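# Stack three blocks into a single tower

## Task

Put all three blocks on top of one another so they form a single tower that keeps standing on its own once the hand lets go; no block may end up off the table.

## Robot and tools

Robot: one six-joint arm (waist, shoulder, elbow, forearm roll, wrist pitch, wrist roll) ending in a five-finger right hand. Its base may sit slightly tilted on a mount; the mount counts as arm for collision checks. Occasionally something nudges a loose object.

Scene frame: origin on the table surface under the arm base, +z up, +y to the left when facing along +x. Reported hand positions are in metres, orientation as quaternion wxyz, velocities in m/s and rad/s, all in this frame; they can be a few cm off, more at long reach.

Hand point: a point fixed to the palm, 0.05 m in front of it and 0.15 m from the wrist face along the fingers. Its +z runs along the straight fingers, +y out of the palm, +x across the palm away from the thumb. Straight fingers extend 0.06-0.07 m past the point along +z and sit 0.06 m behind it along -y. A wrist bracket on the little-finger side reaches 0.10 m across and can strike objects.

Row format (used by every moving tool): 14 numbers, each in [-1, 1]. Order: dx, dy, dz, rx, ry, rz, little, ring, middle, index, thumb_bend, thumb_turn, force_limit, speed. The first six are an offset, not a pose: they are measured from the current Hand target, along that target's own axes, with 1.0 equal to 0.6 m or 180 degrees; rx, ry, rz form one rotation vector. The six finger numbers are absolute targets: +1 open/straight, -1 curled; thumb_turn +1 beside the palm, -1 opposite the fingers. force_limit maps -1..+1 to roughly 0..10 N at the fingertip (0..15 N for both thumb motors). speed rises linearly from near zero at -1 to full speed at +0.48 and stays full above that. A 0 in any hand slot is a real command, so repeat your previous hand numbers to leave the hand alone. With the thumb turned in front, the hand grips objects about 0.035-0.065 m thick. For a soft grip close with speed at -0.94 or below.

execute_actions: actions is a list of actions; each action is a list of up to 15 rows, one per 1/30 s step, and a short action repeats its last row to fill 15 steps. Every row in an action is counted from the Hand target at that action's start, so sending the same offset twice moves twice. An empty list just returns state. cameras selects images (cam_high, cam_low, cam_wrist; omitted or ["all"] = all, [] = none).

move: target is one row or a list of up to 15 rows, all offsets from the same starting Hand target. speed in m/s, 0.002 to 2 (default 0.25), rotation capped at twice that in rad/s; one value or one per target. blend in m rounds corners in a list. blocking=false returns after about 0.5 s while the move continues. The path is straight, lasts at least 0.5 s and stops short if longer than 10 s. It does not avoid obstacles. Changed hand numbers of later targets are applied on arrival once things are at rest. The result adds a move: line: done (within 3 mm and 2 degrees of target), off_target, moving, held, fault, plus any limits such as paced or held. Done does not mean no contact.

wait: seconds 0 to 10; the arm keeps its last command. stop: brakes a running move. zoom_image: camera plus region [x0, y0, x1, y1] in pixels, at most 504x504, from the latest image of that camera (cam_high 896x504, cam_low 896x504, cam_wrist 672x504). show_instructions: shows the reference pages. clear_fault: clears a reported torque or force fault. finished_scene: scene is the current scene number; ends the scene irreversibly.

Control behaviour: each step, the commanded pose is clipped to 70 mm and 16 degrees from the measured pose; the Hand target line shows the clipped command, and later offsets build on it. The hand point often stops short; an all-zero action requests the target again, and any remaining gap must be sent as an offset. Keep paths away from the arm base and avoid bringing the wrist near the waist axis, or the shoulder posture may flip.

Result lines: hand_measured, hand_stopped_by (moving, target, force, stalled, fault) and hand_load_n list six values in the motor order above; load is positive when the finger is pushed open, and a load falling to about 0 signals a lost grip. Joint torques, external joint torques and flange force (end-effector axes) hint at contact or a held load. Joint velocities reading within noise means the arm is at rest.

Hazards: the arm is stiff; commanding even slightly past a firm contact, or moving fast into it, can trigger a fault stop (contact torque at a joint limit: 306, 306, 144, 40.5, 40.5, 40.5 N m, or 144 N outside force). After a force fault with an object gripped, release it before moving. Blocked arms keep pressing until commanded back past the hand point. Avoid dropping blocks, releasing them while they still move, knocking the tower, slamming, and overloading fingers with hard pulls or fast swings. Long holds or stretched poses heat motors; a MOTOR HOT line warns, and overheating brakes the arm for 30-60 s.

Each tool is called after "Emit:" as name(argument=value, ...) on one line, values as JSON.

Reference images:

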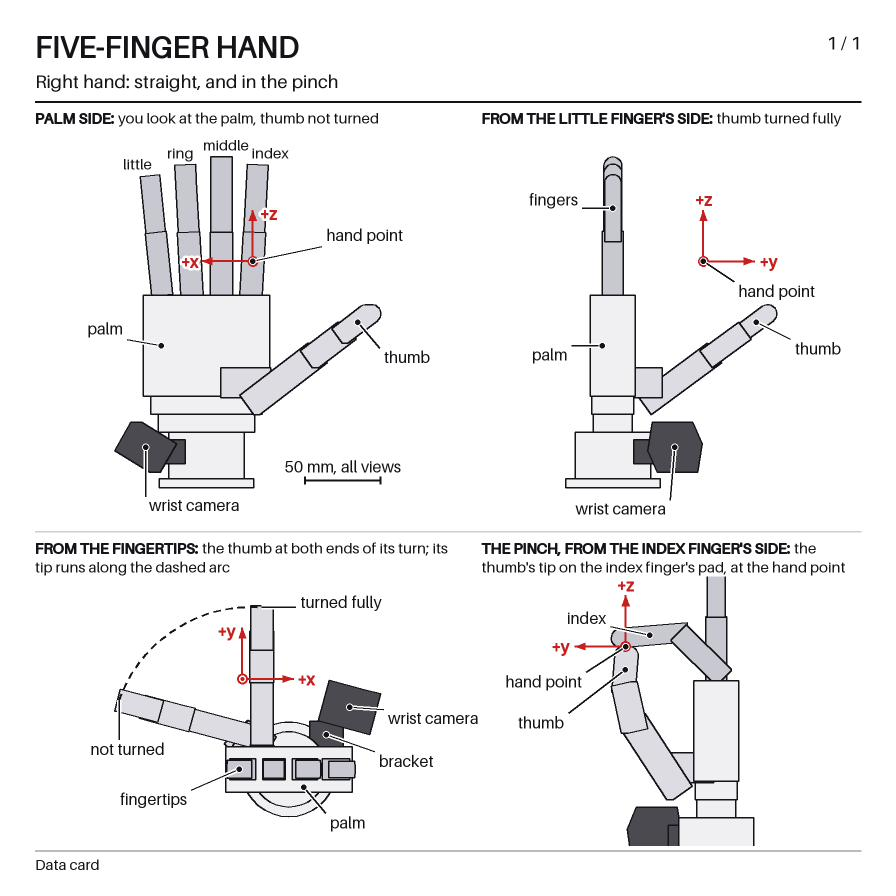

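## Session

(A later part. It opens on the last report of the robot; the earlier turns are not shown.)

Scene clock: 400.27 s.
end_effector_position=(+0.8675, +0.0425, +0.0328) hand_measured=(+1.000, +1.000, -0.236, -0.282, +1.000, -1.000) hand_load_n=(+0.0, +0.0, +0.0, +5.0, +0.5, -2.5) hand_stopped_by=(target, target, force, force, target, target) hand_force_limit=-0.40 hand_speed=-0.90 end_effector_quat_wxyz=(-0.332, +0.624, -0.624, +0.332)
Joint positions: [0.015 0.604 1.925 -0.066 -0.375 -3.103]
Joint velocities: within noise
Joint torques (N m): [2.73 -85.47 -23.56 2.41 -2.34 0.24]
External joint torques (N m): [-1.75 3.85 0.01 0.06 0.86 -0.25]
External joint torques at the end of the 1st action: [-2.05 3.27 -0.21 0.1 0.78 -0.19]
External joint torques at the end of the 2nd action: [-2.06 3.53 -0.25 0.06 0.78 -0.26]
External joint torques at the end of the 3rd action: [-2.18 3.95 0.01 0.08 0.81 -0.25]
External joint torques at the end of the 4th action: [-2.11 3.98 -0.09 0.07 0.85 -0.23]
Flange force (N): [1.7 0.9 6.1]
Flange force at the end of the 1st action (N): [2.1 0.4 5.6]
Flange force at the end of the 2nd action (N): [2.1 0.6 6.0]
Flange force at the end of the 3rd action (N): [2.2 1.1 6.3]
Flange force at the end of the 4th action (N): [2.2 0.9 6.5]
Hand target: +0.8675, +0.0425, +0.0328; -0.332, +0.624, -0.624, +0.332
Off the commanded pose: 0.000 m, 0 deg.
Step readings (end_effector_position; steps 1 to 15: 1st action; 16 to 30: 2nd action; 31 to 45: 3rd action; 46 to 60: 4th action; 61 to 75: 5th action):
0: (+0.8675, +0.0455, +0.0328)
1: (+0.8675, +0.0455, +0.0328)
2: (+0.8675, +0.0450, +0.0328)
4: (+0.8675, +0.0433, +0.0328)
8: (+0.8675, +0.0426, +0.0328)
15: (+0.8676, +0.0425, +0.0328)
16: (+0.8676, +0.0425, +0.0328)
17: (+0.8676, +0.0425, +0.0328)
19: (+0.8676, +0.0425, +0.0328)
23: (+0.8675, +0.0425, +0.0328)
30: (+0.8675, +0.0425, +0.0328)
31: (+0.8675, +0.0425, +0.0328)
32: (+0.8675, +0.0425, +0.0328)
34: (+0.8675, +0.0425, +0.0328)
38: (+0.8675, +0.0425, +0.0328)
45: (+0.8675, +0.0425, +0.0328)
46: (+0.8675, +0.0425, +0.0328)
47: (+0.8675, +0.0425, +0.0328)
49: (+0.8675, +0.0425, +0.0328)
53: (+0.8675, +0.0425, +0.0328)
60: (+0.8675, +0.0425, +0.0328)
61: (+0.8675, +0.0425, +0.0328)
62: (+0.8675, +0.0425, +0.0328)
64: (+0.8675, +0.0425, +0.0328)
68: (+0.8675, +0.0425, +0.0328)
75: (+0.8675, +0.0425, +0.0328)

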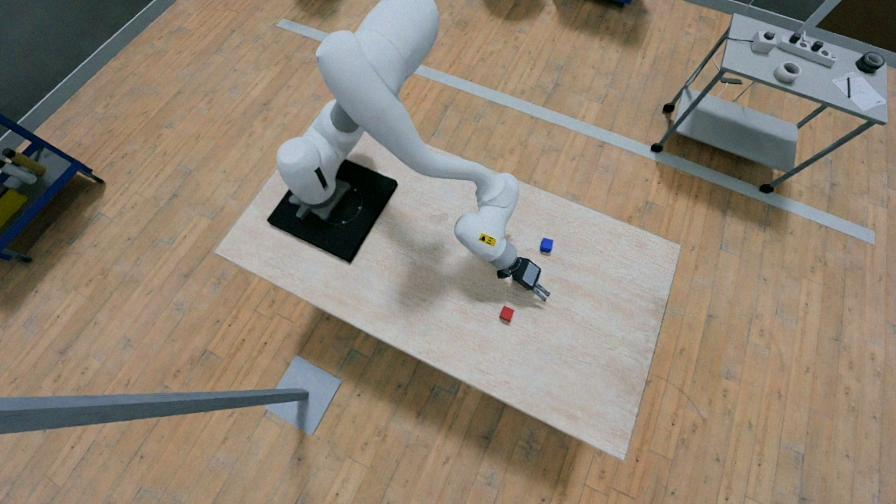

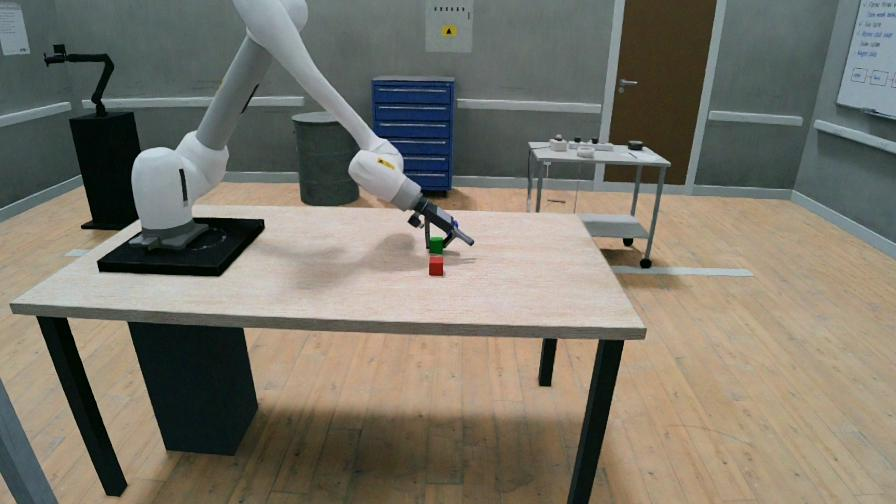

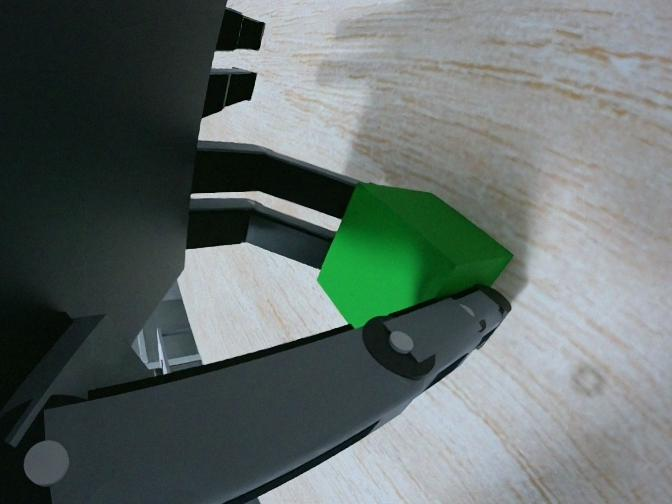

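Emit:
execute_actions(actions=[[[0,0,0,0,0,0,1,1,-0.62,-0.62,1,-1,-0.4,-0.92]],[[0,0,0,0,0,0,1,1,-0.62,-0.62,1,-1,-0.4,-0.92]],[[0,0,0,0,0,0,1,1,-0.62,-0.62,1,-1,-0.4,-0.92]]])

Emit:
zoom_image(camera="cam_wrist", region=[180, 100, 560, 400])

Scene clock: 406.67 s.
end_effector_position=(+0.8675, +0.0425, +0.0328) hand_measured=(+1.000, +1.000, -0.248, -0.282, +1.000, -1.000) hand_load_n=(+0.0, +0.0, +4.0, +4.0, +1.0, -2.0) hand_stopped_by=(target, target, force, force, target, target) hand_force_limit=-0.40 hand_speed=-0.92 end_effector_quat_wxyz=(-0.332, +0.624, -0.624, +0.332)
Joint positions: [0.015 0.604 1.925 -0.066 -0.375 -3.103]
Joint velocities: within noise
Joint torques (N m): [2.9 -85.48 -23.5 2.42 -2.32 0.24]
External joint torques (N m): [-1.92 3.85 -0.03 0.04 0.84 -0.24]
External joint torques at the end of the 1st action: [-2.38 3.79 -0.15 0.08 0.84 -0.23]
External joint torques at the end of the 2nd action: [-2.04 3.65 -0.03 0.13 0.84 -0.25]
Flange force (N): [2.0 0.9 6.2]
Flange force at the end of the 1st action (N): [2.5 0.8 6.3]
Flange force at the end of the 2nd action (N): [1.8 0.8 5.9]
Hand target: +0.8675, +0.0425, +0.0328; -0.332, +0.624, -0.624, +0.332
Off the commanded pose: 0.000 m, 0 deg.
Step readings (end_effector_position; steps 1 to 15: 1st action; 16 to 30: 2nd action; 31 to 45: 3rd action):
0: (+0.8675, +0.0425, +0.0328)
1: (+0.8675, +0.0425, +0.0328)
2: (+0.8675, +0.0425, +0.0328)
4: (+0.8675, +0.0425, +0.0328)
8: (+0.8675, +0.0425, +0.0328)
15: (+0.8675, +0.0425, +0.0328)
16: (+0.8675, +0.0425, +0.0328)
17: (+0.8675, +0.0425, +0.0328)
19: (+0.8675, +0.0425, +0.0328)
23: (+0.8675, +0.0425, +0.0328)
30: (+0.8675, +0.0425, +0.0328)
31: (+0.8675, +0.0425, +0.0328)
32: (+0.8675, +0.0425, +0.0328)
34: (+0.8675, +0.0425, +0.0328)
38: (+0.8675, +0.0425, +0.0328)
45: (+0.8675, +0.0425, +0.0328)

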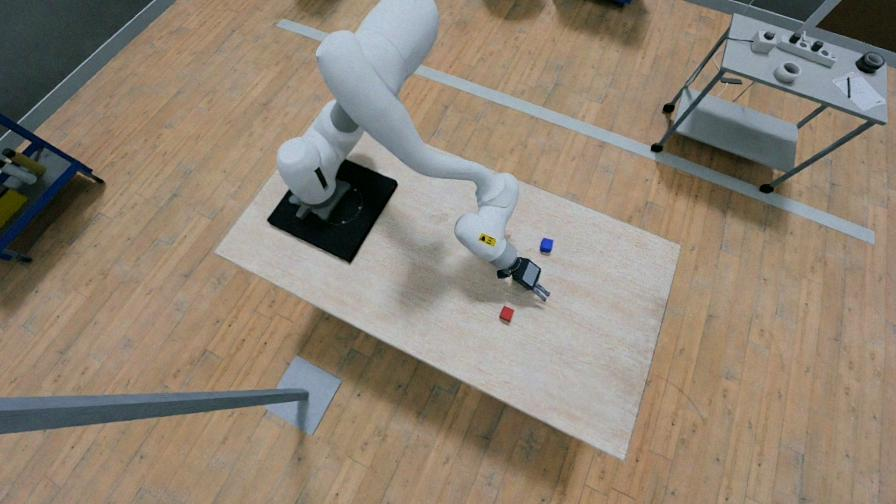

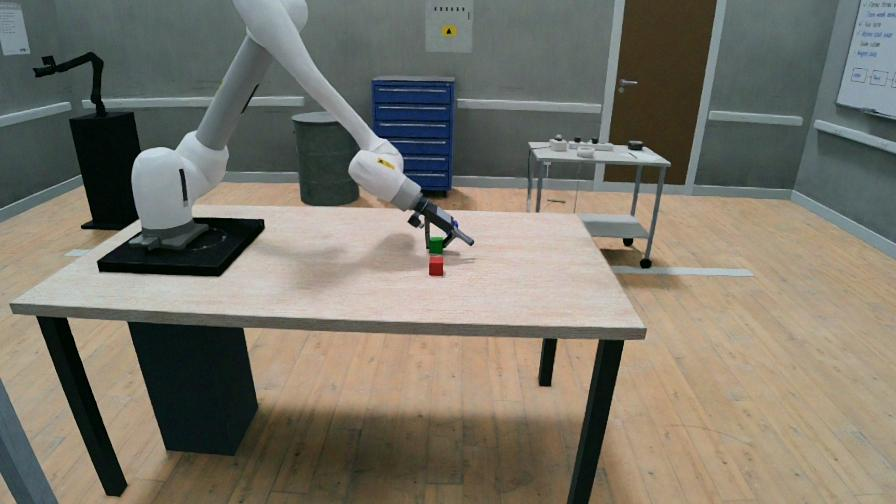

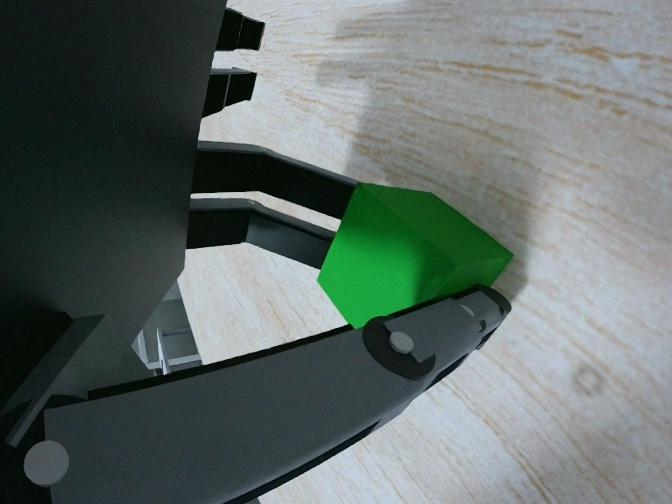

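Scaled by 1.326 from the camera's 672x504 image, which has a finer 960x720 frame.

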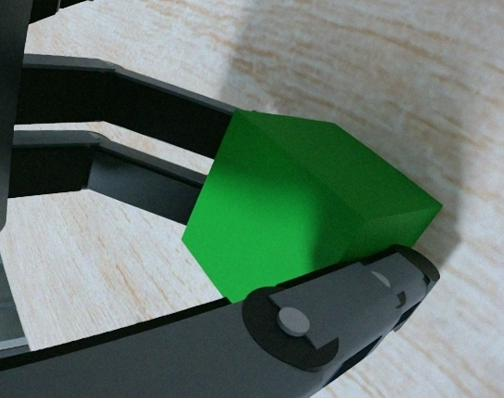

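Emit:
move(target=[0, -0.0829, -0.0559, 0, 0, 0, 1, 1, -0.62, -0.62, 1, -1, -0.4, -0.92], speed=0.05)

Emit:
zoom_image(camera="cam_low", region=[400, 180, 500, 285])

Emit:
zoom_image(camera="cam_wrist", region=[180, 100, 560, 400])

Emit:
zoom_image(camera="cam_high", region=[495, 245, 559, 309])

Scene clock: 414.63 s.
end_effector_position=(+0.8674, +0.0425, +0.0928) hand_measured=(+1.000, +1.000, -0.248, -0.282, +1.000, -1.000) hand_load_n=(+0.0, +0.0, +4.0, +4.0, +1.0, -2.0) hand_stopped_by=(target, target, force, force, target, target) hand_force_limit=-0.40 hand_speed=-0.92 end_effector_quat_wxyz=(-0.332, +0.624, -0.624, +0.332)
Joint positions: [0.015 0.523 1.911 -0.086 -0.28 -3.081]
Joint velocities: within noise
Joint torques (N m): [2.78 -80.93 -26.5 2.66 -2.22 0.22]
External joint torques (N m): [-2.09 3.45 0.03 0.13 0.75 -0.23]
Flange force (N): [1.6 0.5 5.5]
Hand target: +0.8674, +0.0425, +0.0928; -0.332, +0.624, -0.624, +0.332
Off the commanded pose: 0.000 m, 0 deg.
move: done

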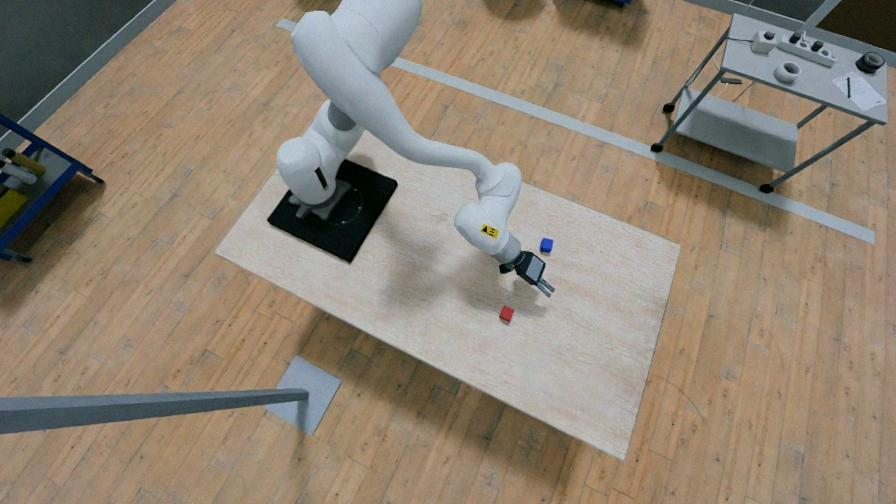

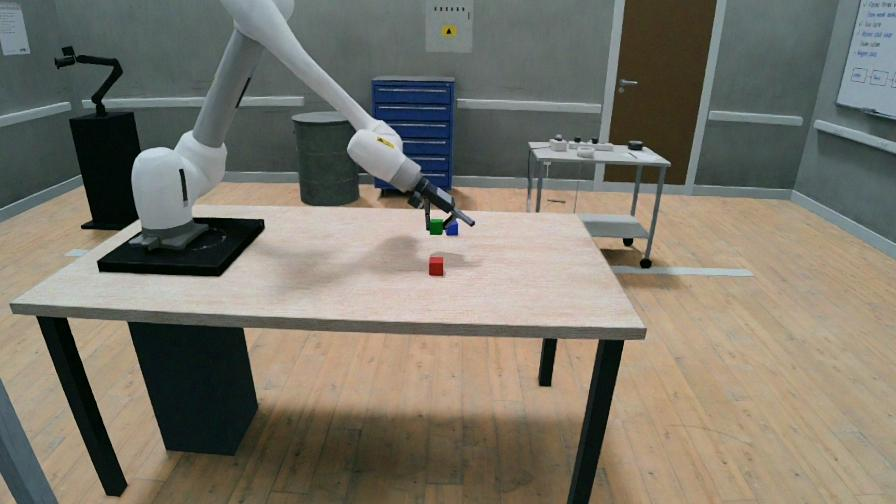

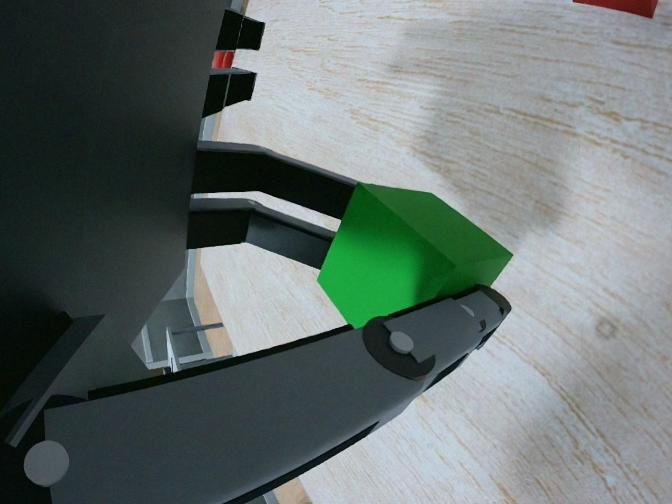

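Scaled by 4.800 from the camera's 896x504 image, which has a finer 1280x720 frame.

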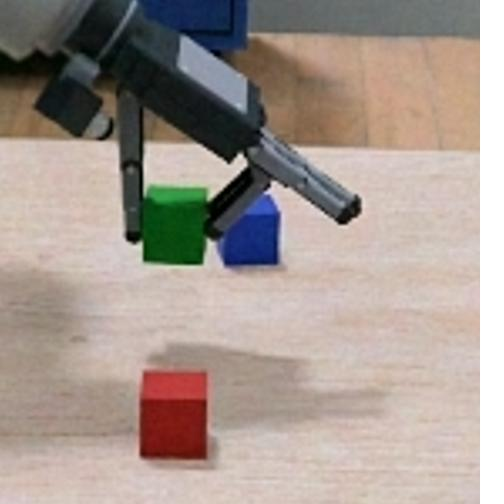

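Scaled by 1.326 from the camera's 672x504 image, which has a finer 960x720 frame.

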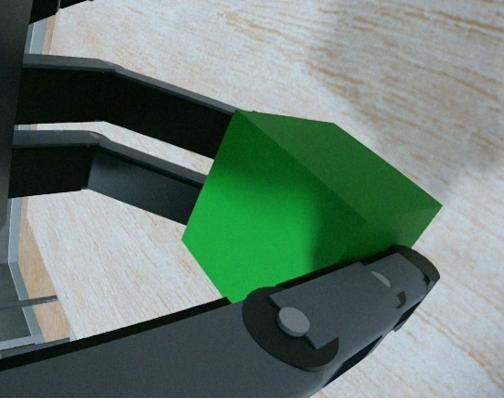

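Scaled by 7.875 from the camera's 896x504 image, which has a finer 1280x720 frame.

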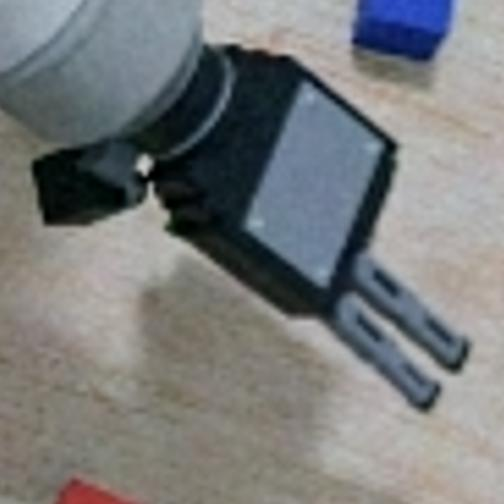

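Emit:
move(target=[0, 0.0829, 0.0559, 0, 0, 0, 1, 1, -0.62, -0.62, 1, -1, -0.4, -0.92], speed=0.05, cameras=[])

Emit:
execute_actions(actions=[[[0,0,0,0,0,0,1,1,0.1,0.1,1,-1,-0.6,-0.85]],[[0,0,0,0,0,0,1,1,0.1,0.1,1,-1,-0.6,-0.85]],[[0,0,0,0,0,0,1,1,0.1,0.1,1,-1,-0.6,-0.85]]])

Scene clock: 437.67 s.
end_effector_position=(+0.8675, +0.0425, +0.0329) hand_measured=(+1.000, +1.000, -0.248, -0.282, +1.000, -1.000) hand_load_n=(+0.0, +0.0, +4.0, +4.0, +1.0, -2.0) hand_stopped_by=(target, target, force, force, target, target) hand_force_limit=-0.40 hand_speed=-0.92 end_effector_quat_wxyz=(-0.332, +0.624, -0.624, +0.332)
Joint positions: [0.015 0.604 1.925 -0.066 -0.375 -3.103]
Joint velocities: within noise
Joint torques (N m): [2.92 -85.39 -23.66 2.42 -2.22 0.21]
External joint torques (N m): [-2.32 3.7 0.01 0.06 0.74 -0.22]
Flange force (N): [2.6 1.1 5.9]
Hand target: +0.8675, +0.0425, +0.0328; -0.332, +0.624, -0.624, +0.332
Off the commanded pose: 0.000 m, 0 deg.
move: done
No camera images: "cameras" was empty.

Scene clock: 439.37 s.
end_effector_position=(+0.8675, +0.0425, +0.0328) hand_measured=(+1.000, +1.000, +0.100, +0.100, +1.000, -1.000) hand_load_n=(+0.0, +0.0, +0.0, +0.0, +0.0, +0.0) hand_stopped_by=(target, target, target, target, target, target) hand_force_limit=-0.60 hand_speed=-0.85 end_effector_quat_wxyz=(-0.332, +0.624, -0.624, +0.332)
Joint positions: [0.015 0.604 1.925 -0.066 -0.375 -3.103]
Joint velocities: within noise
Joint torques (N m): [3.16 -85.08 -23.42 2.37 -2.24 0.24]
External joint torques (N m): [-2.28 3.49 -0.12 0.1 0.76 -0.25]
External joint torques at the end of the 1st action: [-2.04 3.47 0.01 0.1 0.76 -0.24]
External joint torques at the end of the 2nd action: [-2.39 3.39 -0.32 0.09 0.79 -0.23]
Flange force (N): [2.3 0.8 5.8]
Flange force at the end of the 1st action (N): [2.0 0.9 5.5]
Flange force at the end of the 2nd action (N): [2.6 0.4 5.9]
Hand target: +0.8675, +0.0425, +0.0328; -0.332, +0.624, -0.624, +0.332
Off the commanded pose: 0.000 m, 0 deg.
Step readings (end_effector_position; steps 1 to 15: 1st action; 16 to 30: 2nd action; 31 to 45: 3rd action):
0: (+0.8675, +0.0425, +0.0329)
1: (+0.8675, +0.0425, +0.0328)
2: (+0.8675, +0.0425, +0.0328)
4: (+0.8675, +0.0425, +0.0328)
8: (+0.8675, +0.0425, +0.0328)
15: (+0.8675, +0.0425, +0.0328)
16: (+0.8675, +0.0425, +0.0328)
17: (+0.8675, +0.0425, +0.0328)
19: (+0.8675, +0.0425, +0.0328)
23: (+0.8675, +0.0425, +0.0328)
30: (+0.8675, +0.0425, +0.0328)
31: (+0.8675, +0.0425, +0.0328)
32: (+0.8675, +0.0425, +0.0328)
34: (+0.8675, +0.0425, +0.0328)
38: (+0.8675, +0.0425, +0.0328)
45: (+0.8675, +0.0425, +0.0328)

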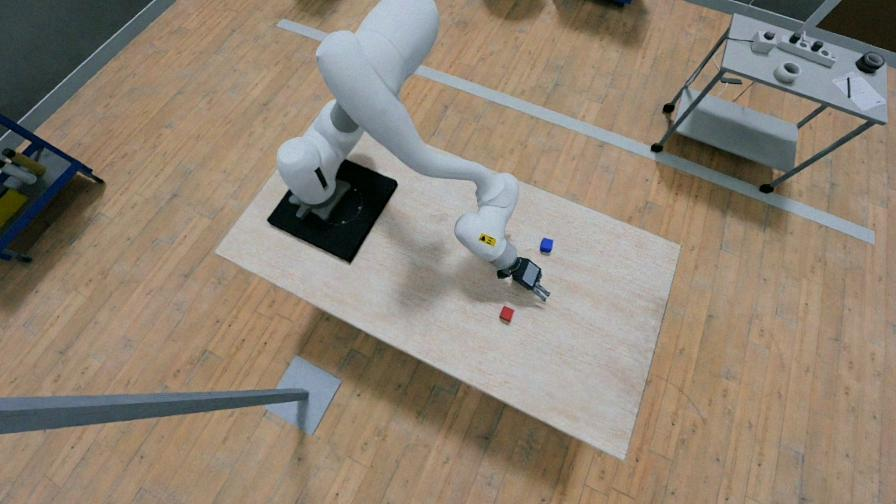

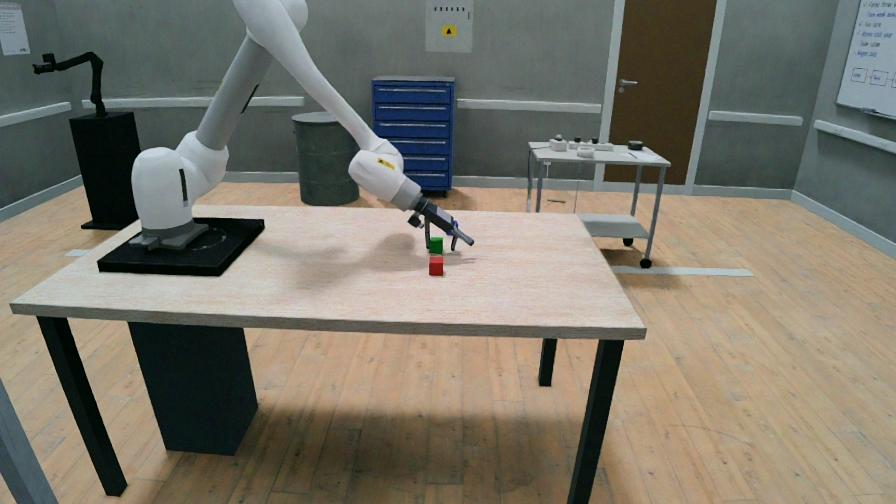

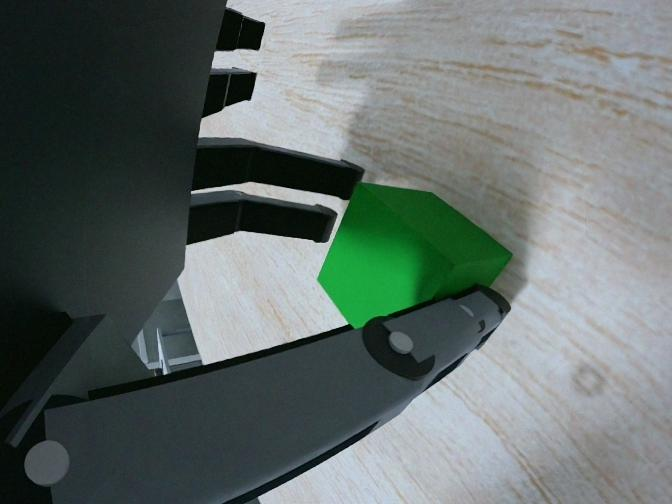

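Emit:
move(target=[[0, 0.0112, -0.0166, 0, 0, 0, 1, 1, 0.1, 0.1, 1, -1, -0.6, -0.85], [0, -0.1546, -0.1284, 0, 0, 0, 1, 1, 0.1, 0.1, 1, -1, -0.6, -0.85], [0, 0.0257, -0.4852, 0, 0, 0, 1, 1, 0.1, 0.1, 1, -1, -0.6, -0.85]], speed=[0.05, 0.15, 0.25])

Emit:
zoom_image(camera="cam_high", region=[502, 260, 538, 296])

Emit:
zoom_image(camera="cam_low", region=[422, 212, 472, 282])

Scene clock: 447.50 s.
end_effector_position=(+0.6174, +0.0424, +0.1826) hand_measured=(+1.000, +1.000, +0.100, +0.100, +1.000, -1.000) hand_load_n=(+0.0, +0.0, +0.0, +0.0, +0.0, +0.0) hand_stopped_by=(target, target, target, target, target, target) hand_force_limit=-0.60 hand_speed=-0.85 end_effector_quat_wxyz=(-0.332, +0.624, -0.624, +0.332)
Joint positions: [-0.003 0.081 2.334 -0.149 -0.262 -3.029]
Joint velocities: within noise
Joint torques (N m): [2.5 -37.98 -26.69 2.72 -2.28 0.2]
External joint torques (N m): [-2.03 2.16 -0.21 0.14 0.81 -0.2]
Flange force (N): [0.0 0.0 0.0]
Hand target: +0.6174, +0.0424, +0.1826; -0.332, +0.624, -0.624, +0.332
Off the commanded pose: 0.000 m, 0 deg.
move: done

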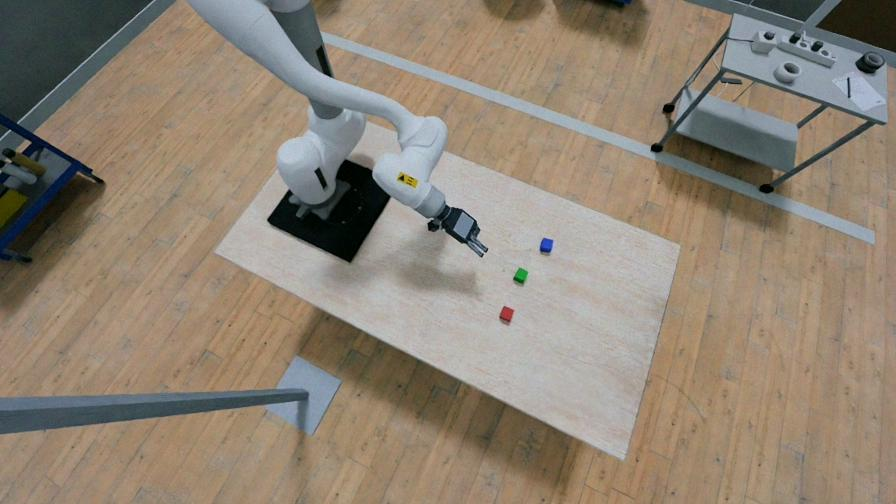

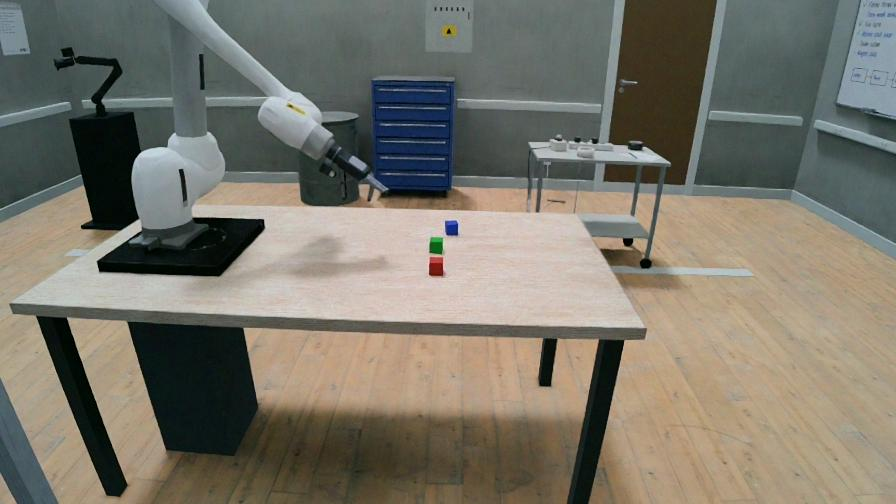

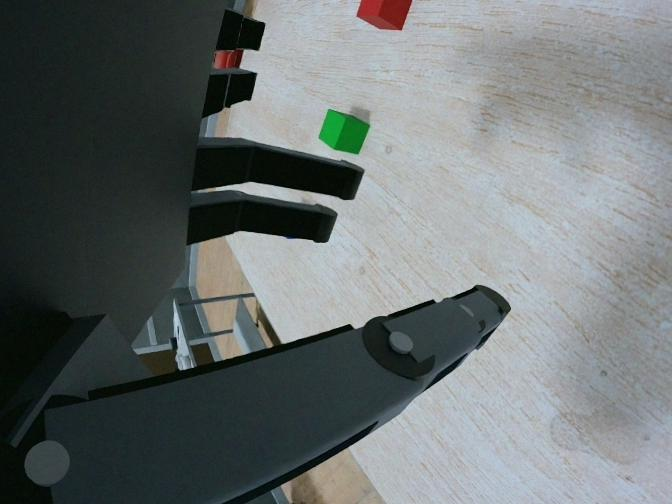

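Scaled by 14.000 from the camera's 896x504 image, which has a finer 1280x720 frame.

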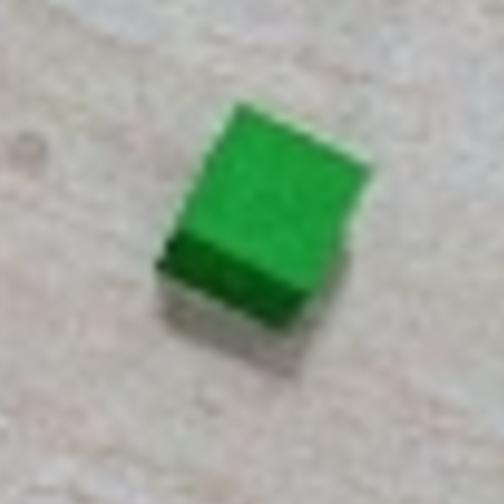

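Scaled by 7.200 from the camera's 896x504 image, which has a finer 1280x720 frame.

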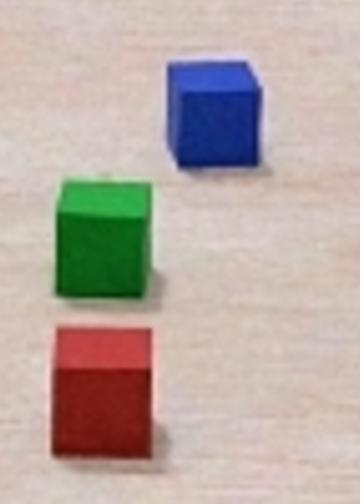

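Emit:
move(target=[[0, -0.1114, 0.4115, 0, 0, 0, 1, 1, 0.3, 0.3, 1, -1, -0.6, -0.5], [0, -0.0186, 0.4741, 0, 0, 0, 1, 1, 0.3, 0.3, 1, -1, -0.6, -0.5]], speed=[0.25, 0.08])

Emit:
zoom_image(camera="cam_wrist", region=[180, 100, 560, 400])

Scene clock: 464.33 s.
end_effector_position=(+0.8596, +0.0425, +0.0330) hand_measured=(+1.000, +1.000, +0.300, +0.300, +1.000, -1.000) hand_load_n=(+0.0, +0.0, -0.5, +0.0, +0.0, +0.0) hand_stopped_by=(target, target, target, target, target, target) hand_force_limit=-0.60 hand_speed=-0.50 end_effector_quat_wxyz=(-0.332, +0.624, -0.624, +0.332)
Joint positions: [0.014 0.596 1.942 -0.065 -0.384 -3.104]
Joint velocities: within noise
Joint torques (N m): [2.69 -83.53 -23.09 2.32 -2.25 0.25]
External joint torques (N m): [-1.94 2.73 -0.26 0.13 0.76 -0.25]
Flange force (N): [1.8 0.1 4.8]
Hand target: +0.8596, +0.0425, +0.0330; -0.332, +0.624, -0.624, +0.332
Off the commanded pose: 0.000 m, 0 deg.
move: done

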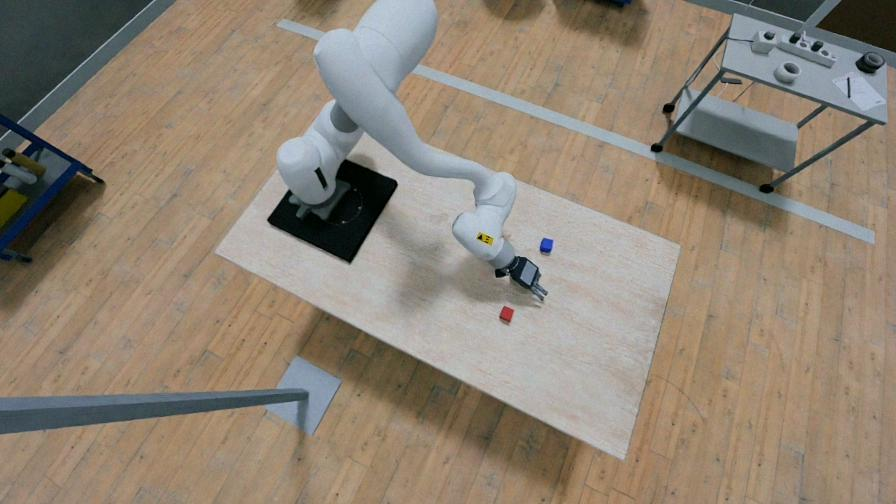

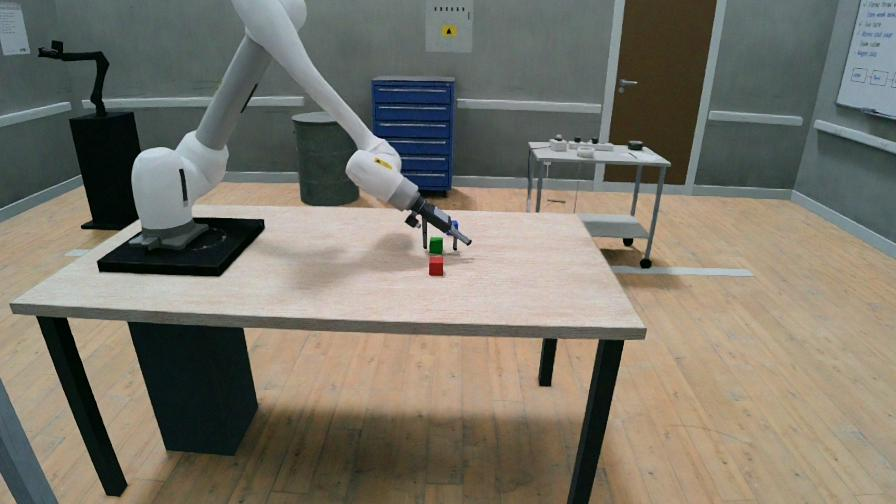

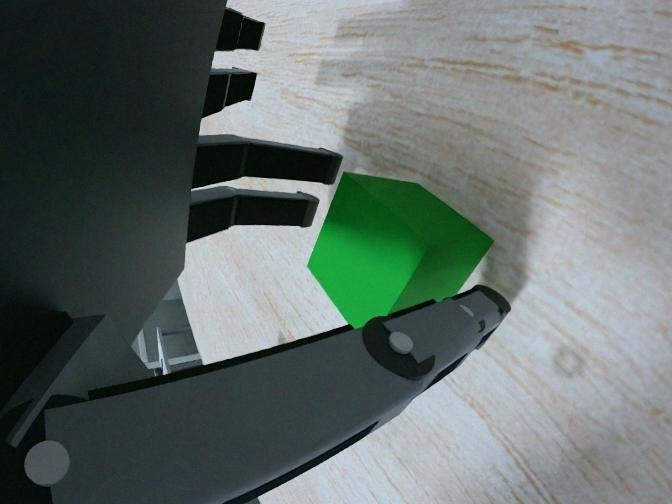

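Scaled by 1.326 from the camera's 672x504 image, which has a finer 960x720 frame.

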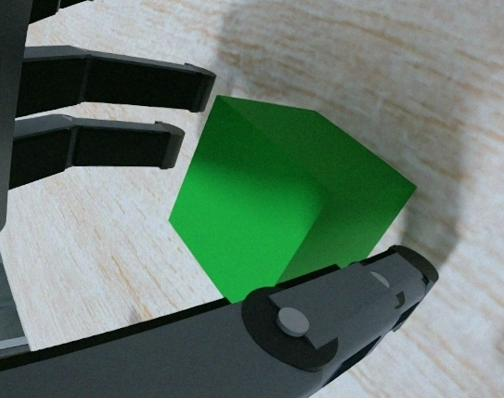

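Emit:
execute_actions(actions=[[[0,0,0,0,0,0,1,1,-0.6,-0.6,1,-1,-0.4,-0.88]],[[0,0,0,0,0,0,1,1,-0.6,-0.6,1,-1,-0.4,-0.88]],[[0,0,0,0,0,0,1,1,-0.6,-0.6,1,-1,-0.4,-0.88]],[[0,0,0,0,0,0,1,1,-0.6,-0.6,1,-1,-0.4,-0.88]],[[0,0,0,0,0,0,1,1,-0.6,-0.6,1,-1,-0.4,-0.88]]])

Emit:
zoom_image(camera="cam_wrist", region=[180, 100, 560, 400])

Scene clock: 470.20 s.
end_effector_position=(+0.8596, +0.0425, +0.0330) hand_measured=(+1.000, +1.000, -0.244, -0.268, +1.000, -1.000) hand_load_n=(+0.0, +0.0, +3.0, +3.5, +0.5, -2.0) hand_stopped_by=(target, target, force, force, target, target) hand_force_limit=-0.40 hand_speed=-0.88 end_effector_quat_wxyz=(-0.332, +0.624, -0.624, +0.332)
Joint positions: [0.014 0.597 1.942 -0.065 -0.384 -3.104]
Joint velocities: within noise
Joint torques (N m): [2.71 -84.34 -23.39 2.35 -2.32 0.25]
External joint torques (N m): [-2 3.69 0.09 0.09 0.84 -0.26]
External joint torques at the end of the 1st action: [-1.97 3.34 -0.2 0.07 0.76 -0.25]
External joint torques at the end of the 2nd action: [-1.89 3.31 -0.25 0.08 0.77 -0.26]
External joint torques at the end of the 3rd action: [-2.12 3.5 -0.16 0.05 0.77 -0.25]
External joint torques at the end of the 4th action: [-1.95 3.85 -0.09 0.08 0.84 -0.24]
Flange force (N): [2.0 1.0 5.7]
Flange force at the end of the 1st action (N): [2.0 0.6 5.7]
Flange force at the end of the 2nd action (N): [1.8 0.5 5.7]
Flange force at the end of the 3rd action (N): [2.3 0.7 5.8]
Flange force at the end of the 4th action (N): [2.0 0.9 6.3]
Hand target: +0.8596, +0.0425, +0.0330; -0.332, +0.624, -0.624, +0.332
Off the commanded pose: 0.000 m, 0 deg.
Step readings (end_effector_position; steps 1 to 15: 1st action; 16 to 30: 2nd action; 31 to 45: 3rd action; 46 to 60: 4th action; 61 to 75: 5th action):
0: (+0.8596, +0.0425, +0.0330)
1: (+0.8596, +0.0425, +0.0330)
2: (+0.8596, +0.0425, +0.0330)
4: (+0.8596, +0.0425, +0.0330)
8: (+0.8596, +0.0425, +0.0330)
15: (+0.8596, +0.0425, +0.0330)
16: (+0.8596, +0.0425, +0.0330)
17: (+0.8596, +0.0425, +0.0330)
19: (+0.8596, +0.0425, +0.0330)
23: (+0.8596, +0.0425, +0.0330)
30: (+0.8596, +0.0425, +0.0330)
31: (+0.8596, +0.0425, +0.0330)
32: (+0.8596, +0.0425, +0.0330)
34: (+0.8596, +0.0425, +0.0330)
38: (+0.8596, +0.0425, +0.0330)
45: (+0.8596, +0.0425, +0.0330)
46: (+0.8596, +0.0425, +0.0330)
47: (+0.8596, +0.0425, +0.0330)
49: (+0.8596, +0.0425, +0.0330)
53: (+0.8596, +0.0425, +0.0330)
60: (+0.8596, +0.0425, +0.0330)
61: (+0.8596, +0.0425, +0.0330)
62: (+0.8596, +0.0425, +0.0330)
64: (+0.8596, +0.0425, +0.0330)
68: (+0.8596, +0.0425, +0.0330)
75: (+0.8596, +0.0425, +0.0330)

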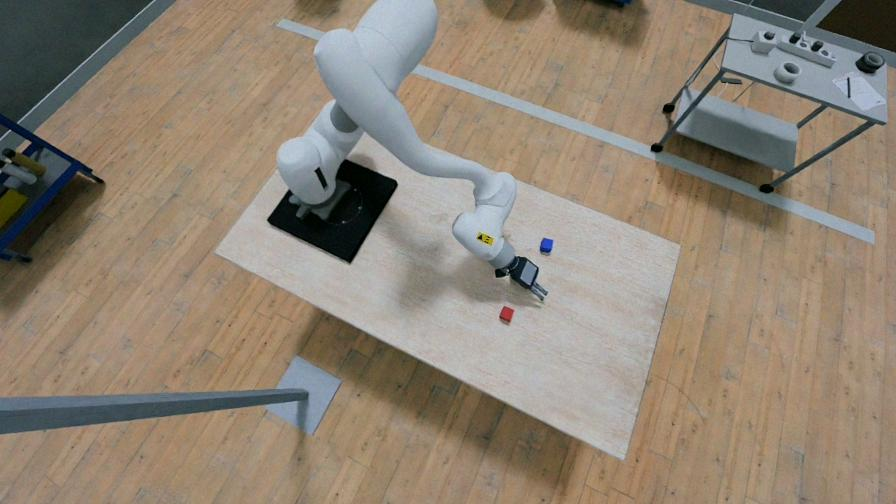

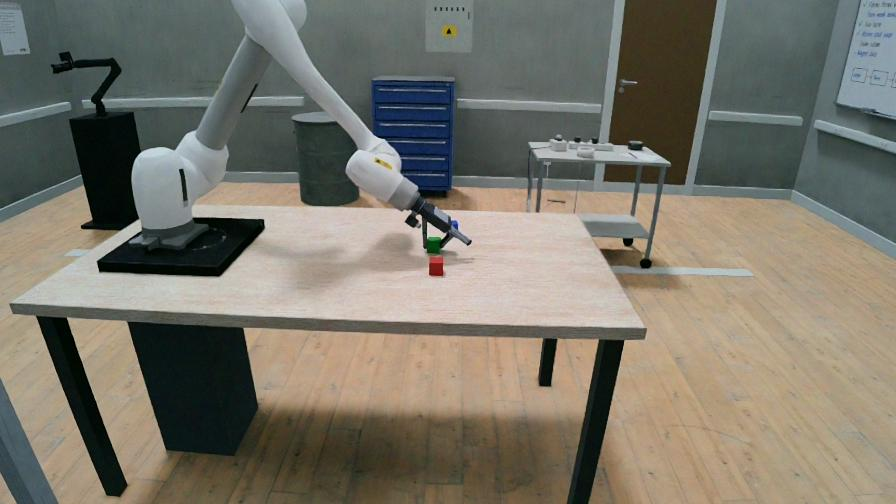

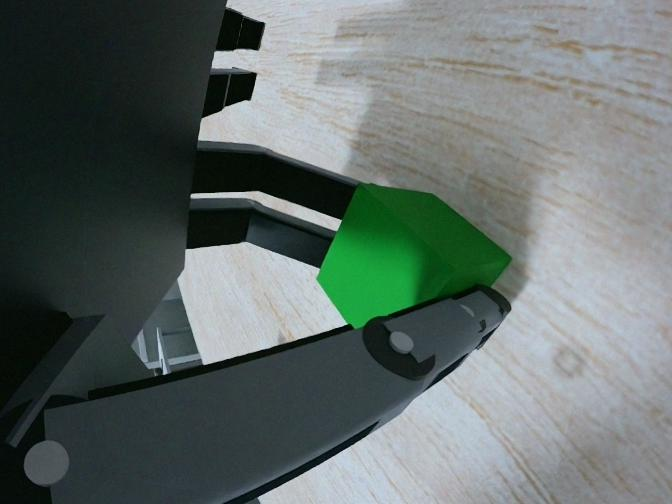

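Scaled by 1.326 from the camera's 672x504 image, which has a finer 960x720 frame.

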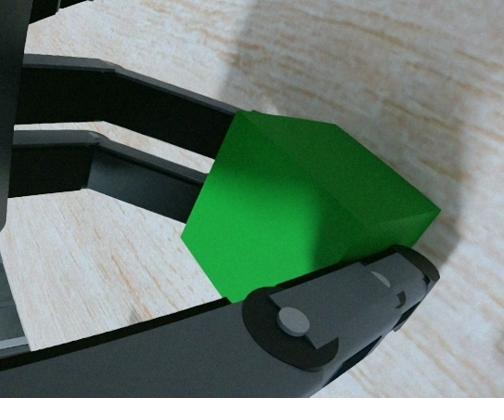

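Emit:
move(target=[[0, -0.1105, -0.0745, 0, 0, 0, 1, 1, -0.6, -0.6, 1, -1, -0.4, -0.88], [0.2572, -0.123, -0.056, 0, 0, 0, 1, 1, -0.6, -0.6, 1, -1, -0.4, -0.88]], speed=[0.08, 0.15], blend=0.02)

Emit:
zoom_image(camera="cam_low", region=[390, 180, 490, 285])

Emit:
zoom_image(camera="cam_high", region=[480, 270, 564, 354])

Emit:
zoom_image(camera="cam_wrist", region=[250, 100, 630, 400])

Scene clock: 478.97 s.
end_effector_position=(+0.8730, -0.1118, +0.1129) hand_measured=(+1.000, +1.000, -0.244, -0.268, +1.000, -1.000) hand_load_n=(+0.0, +0.0, +3.0, +4.0, +0.5, -2.0) hand_stopped_by=(target, target, force, force, target, target) hand_force_limit=-0.40 hand_speed=-0.88 end_effector_quat_wxyz=(-0.332, +0.624, -0.624, +0.332)
Joint positions: [-0.208 0.518 1.862 -0.791 -0.296 -2.52]
Joint velocities: within noise
Joint torques (N m): [2.69 -80.55 -26.08 2.15 -2.02 0.17]
External joint torques (N m): [-2.06 3.69 0.04 0.19 0.82 -0.18]
Flange force (N): [0.0 0.0 0.0]
Hand target: +0.8730, -0.1118, +0.1129; -0.332, +0.624, -0.624, +0.332
Off the commanded pose: 0.000 m, 0 deg.
move: done

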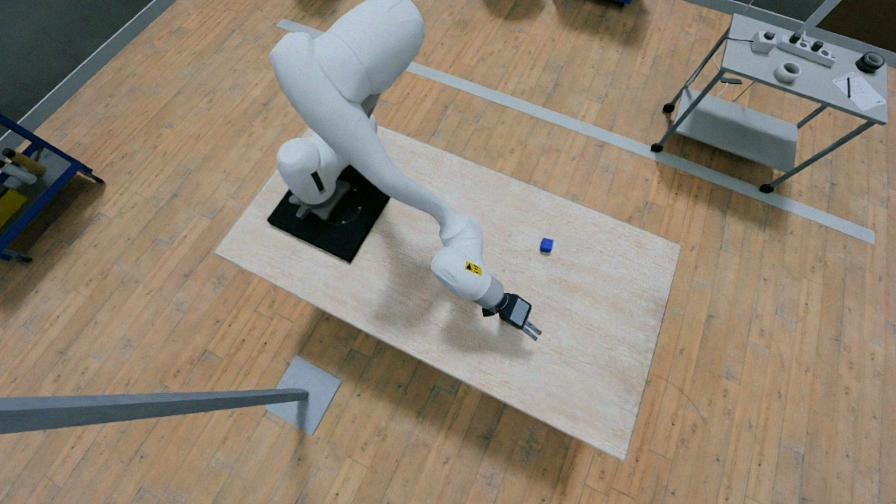

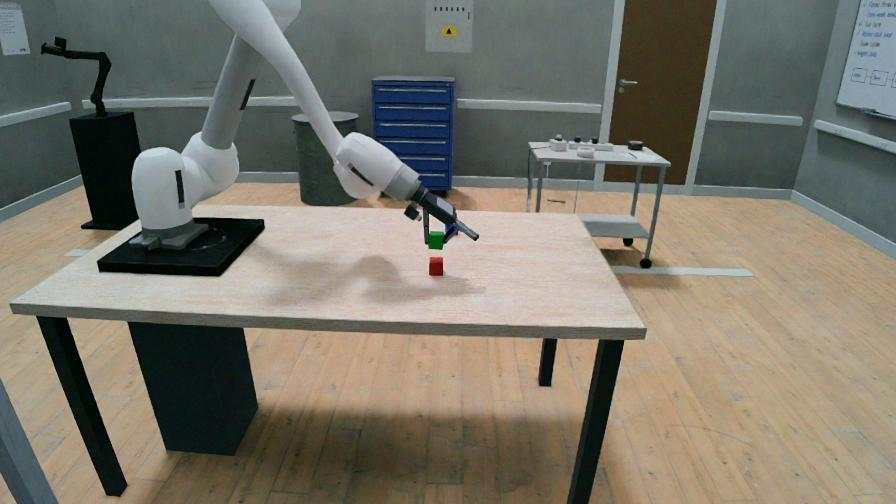

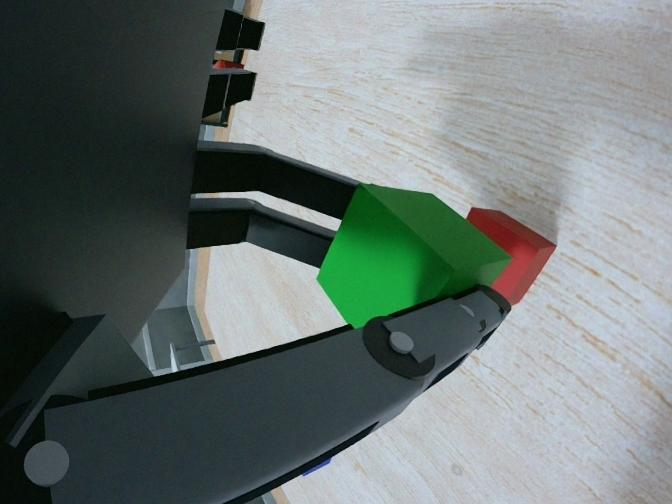

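Scaled by 4.800 from the camera's 896x504 image, which has a finer 1280x720 frame.

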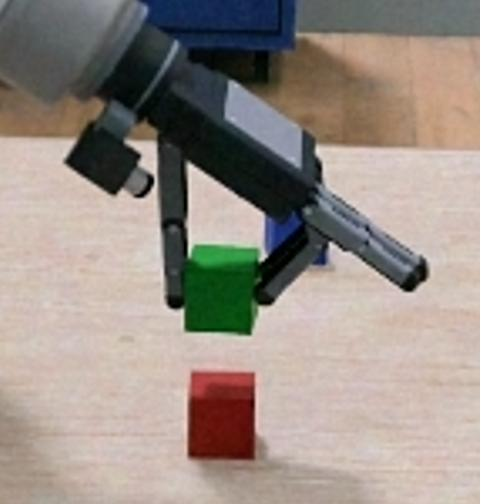

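Scaled by 6.000 from the camera's 896x504 image, which has a finer 1280x720 frame.

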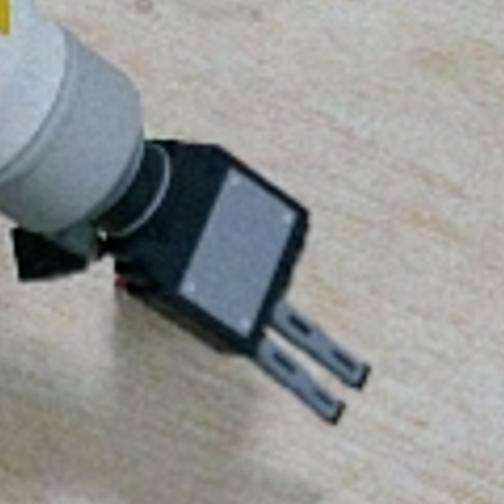

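Scaled by 1.326 from the camera's 672x504 image, which has a finer 960x720 frame.

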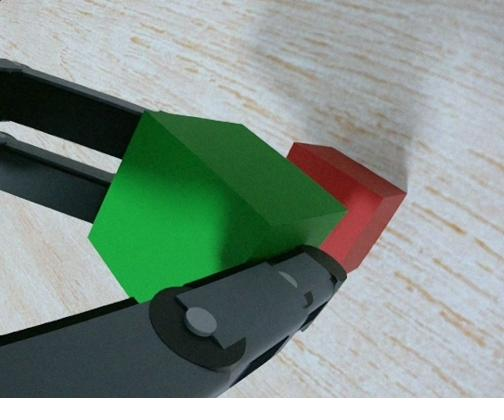

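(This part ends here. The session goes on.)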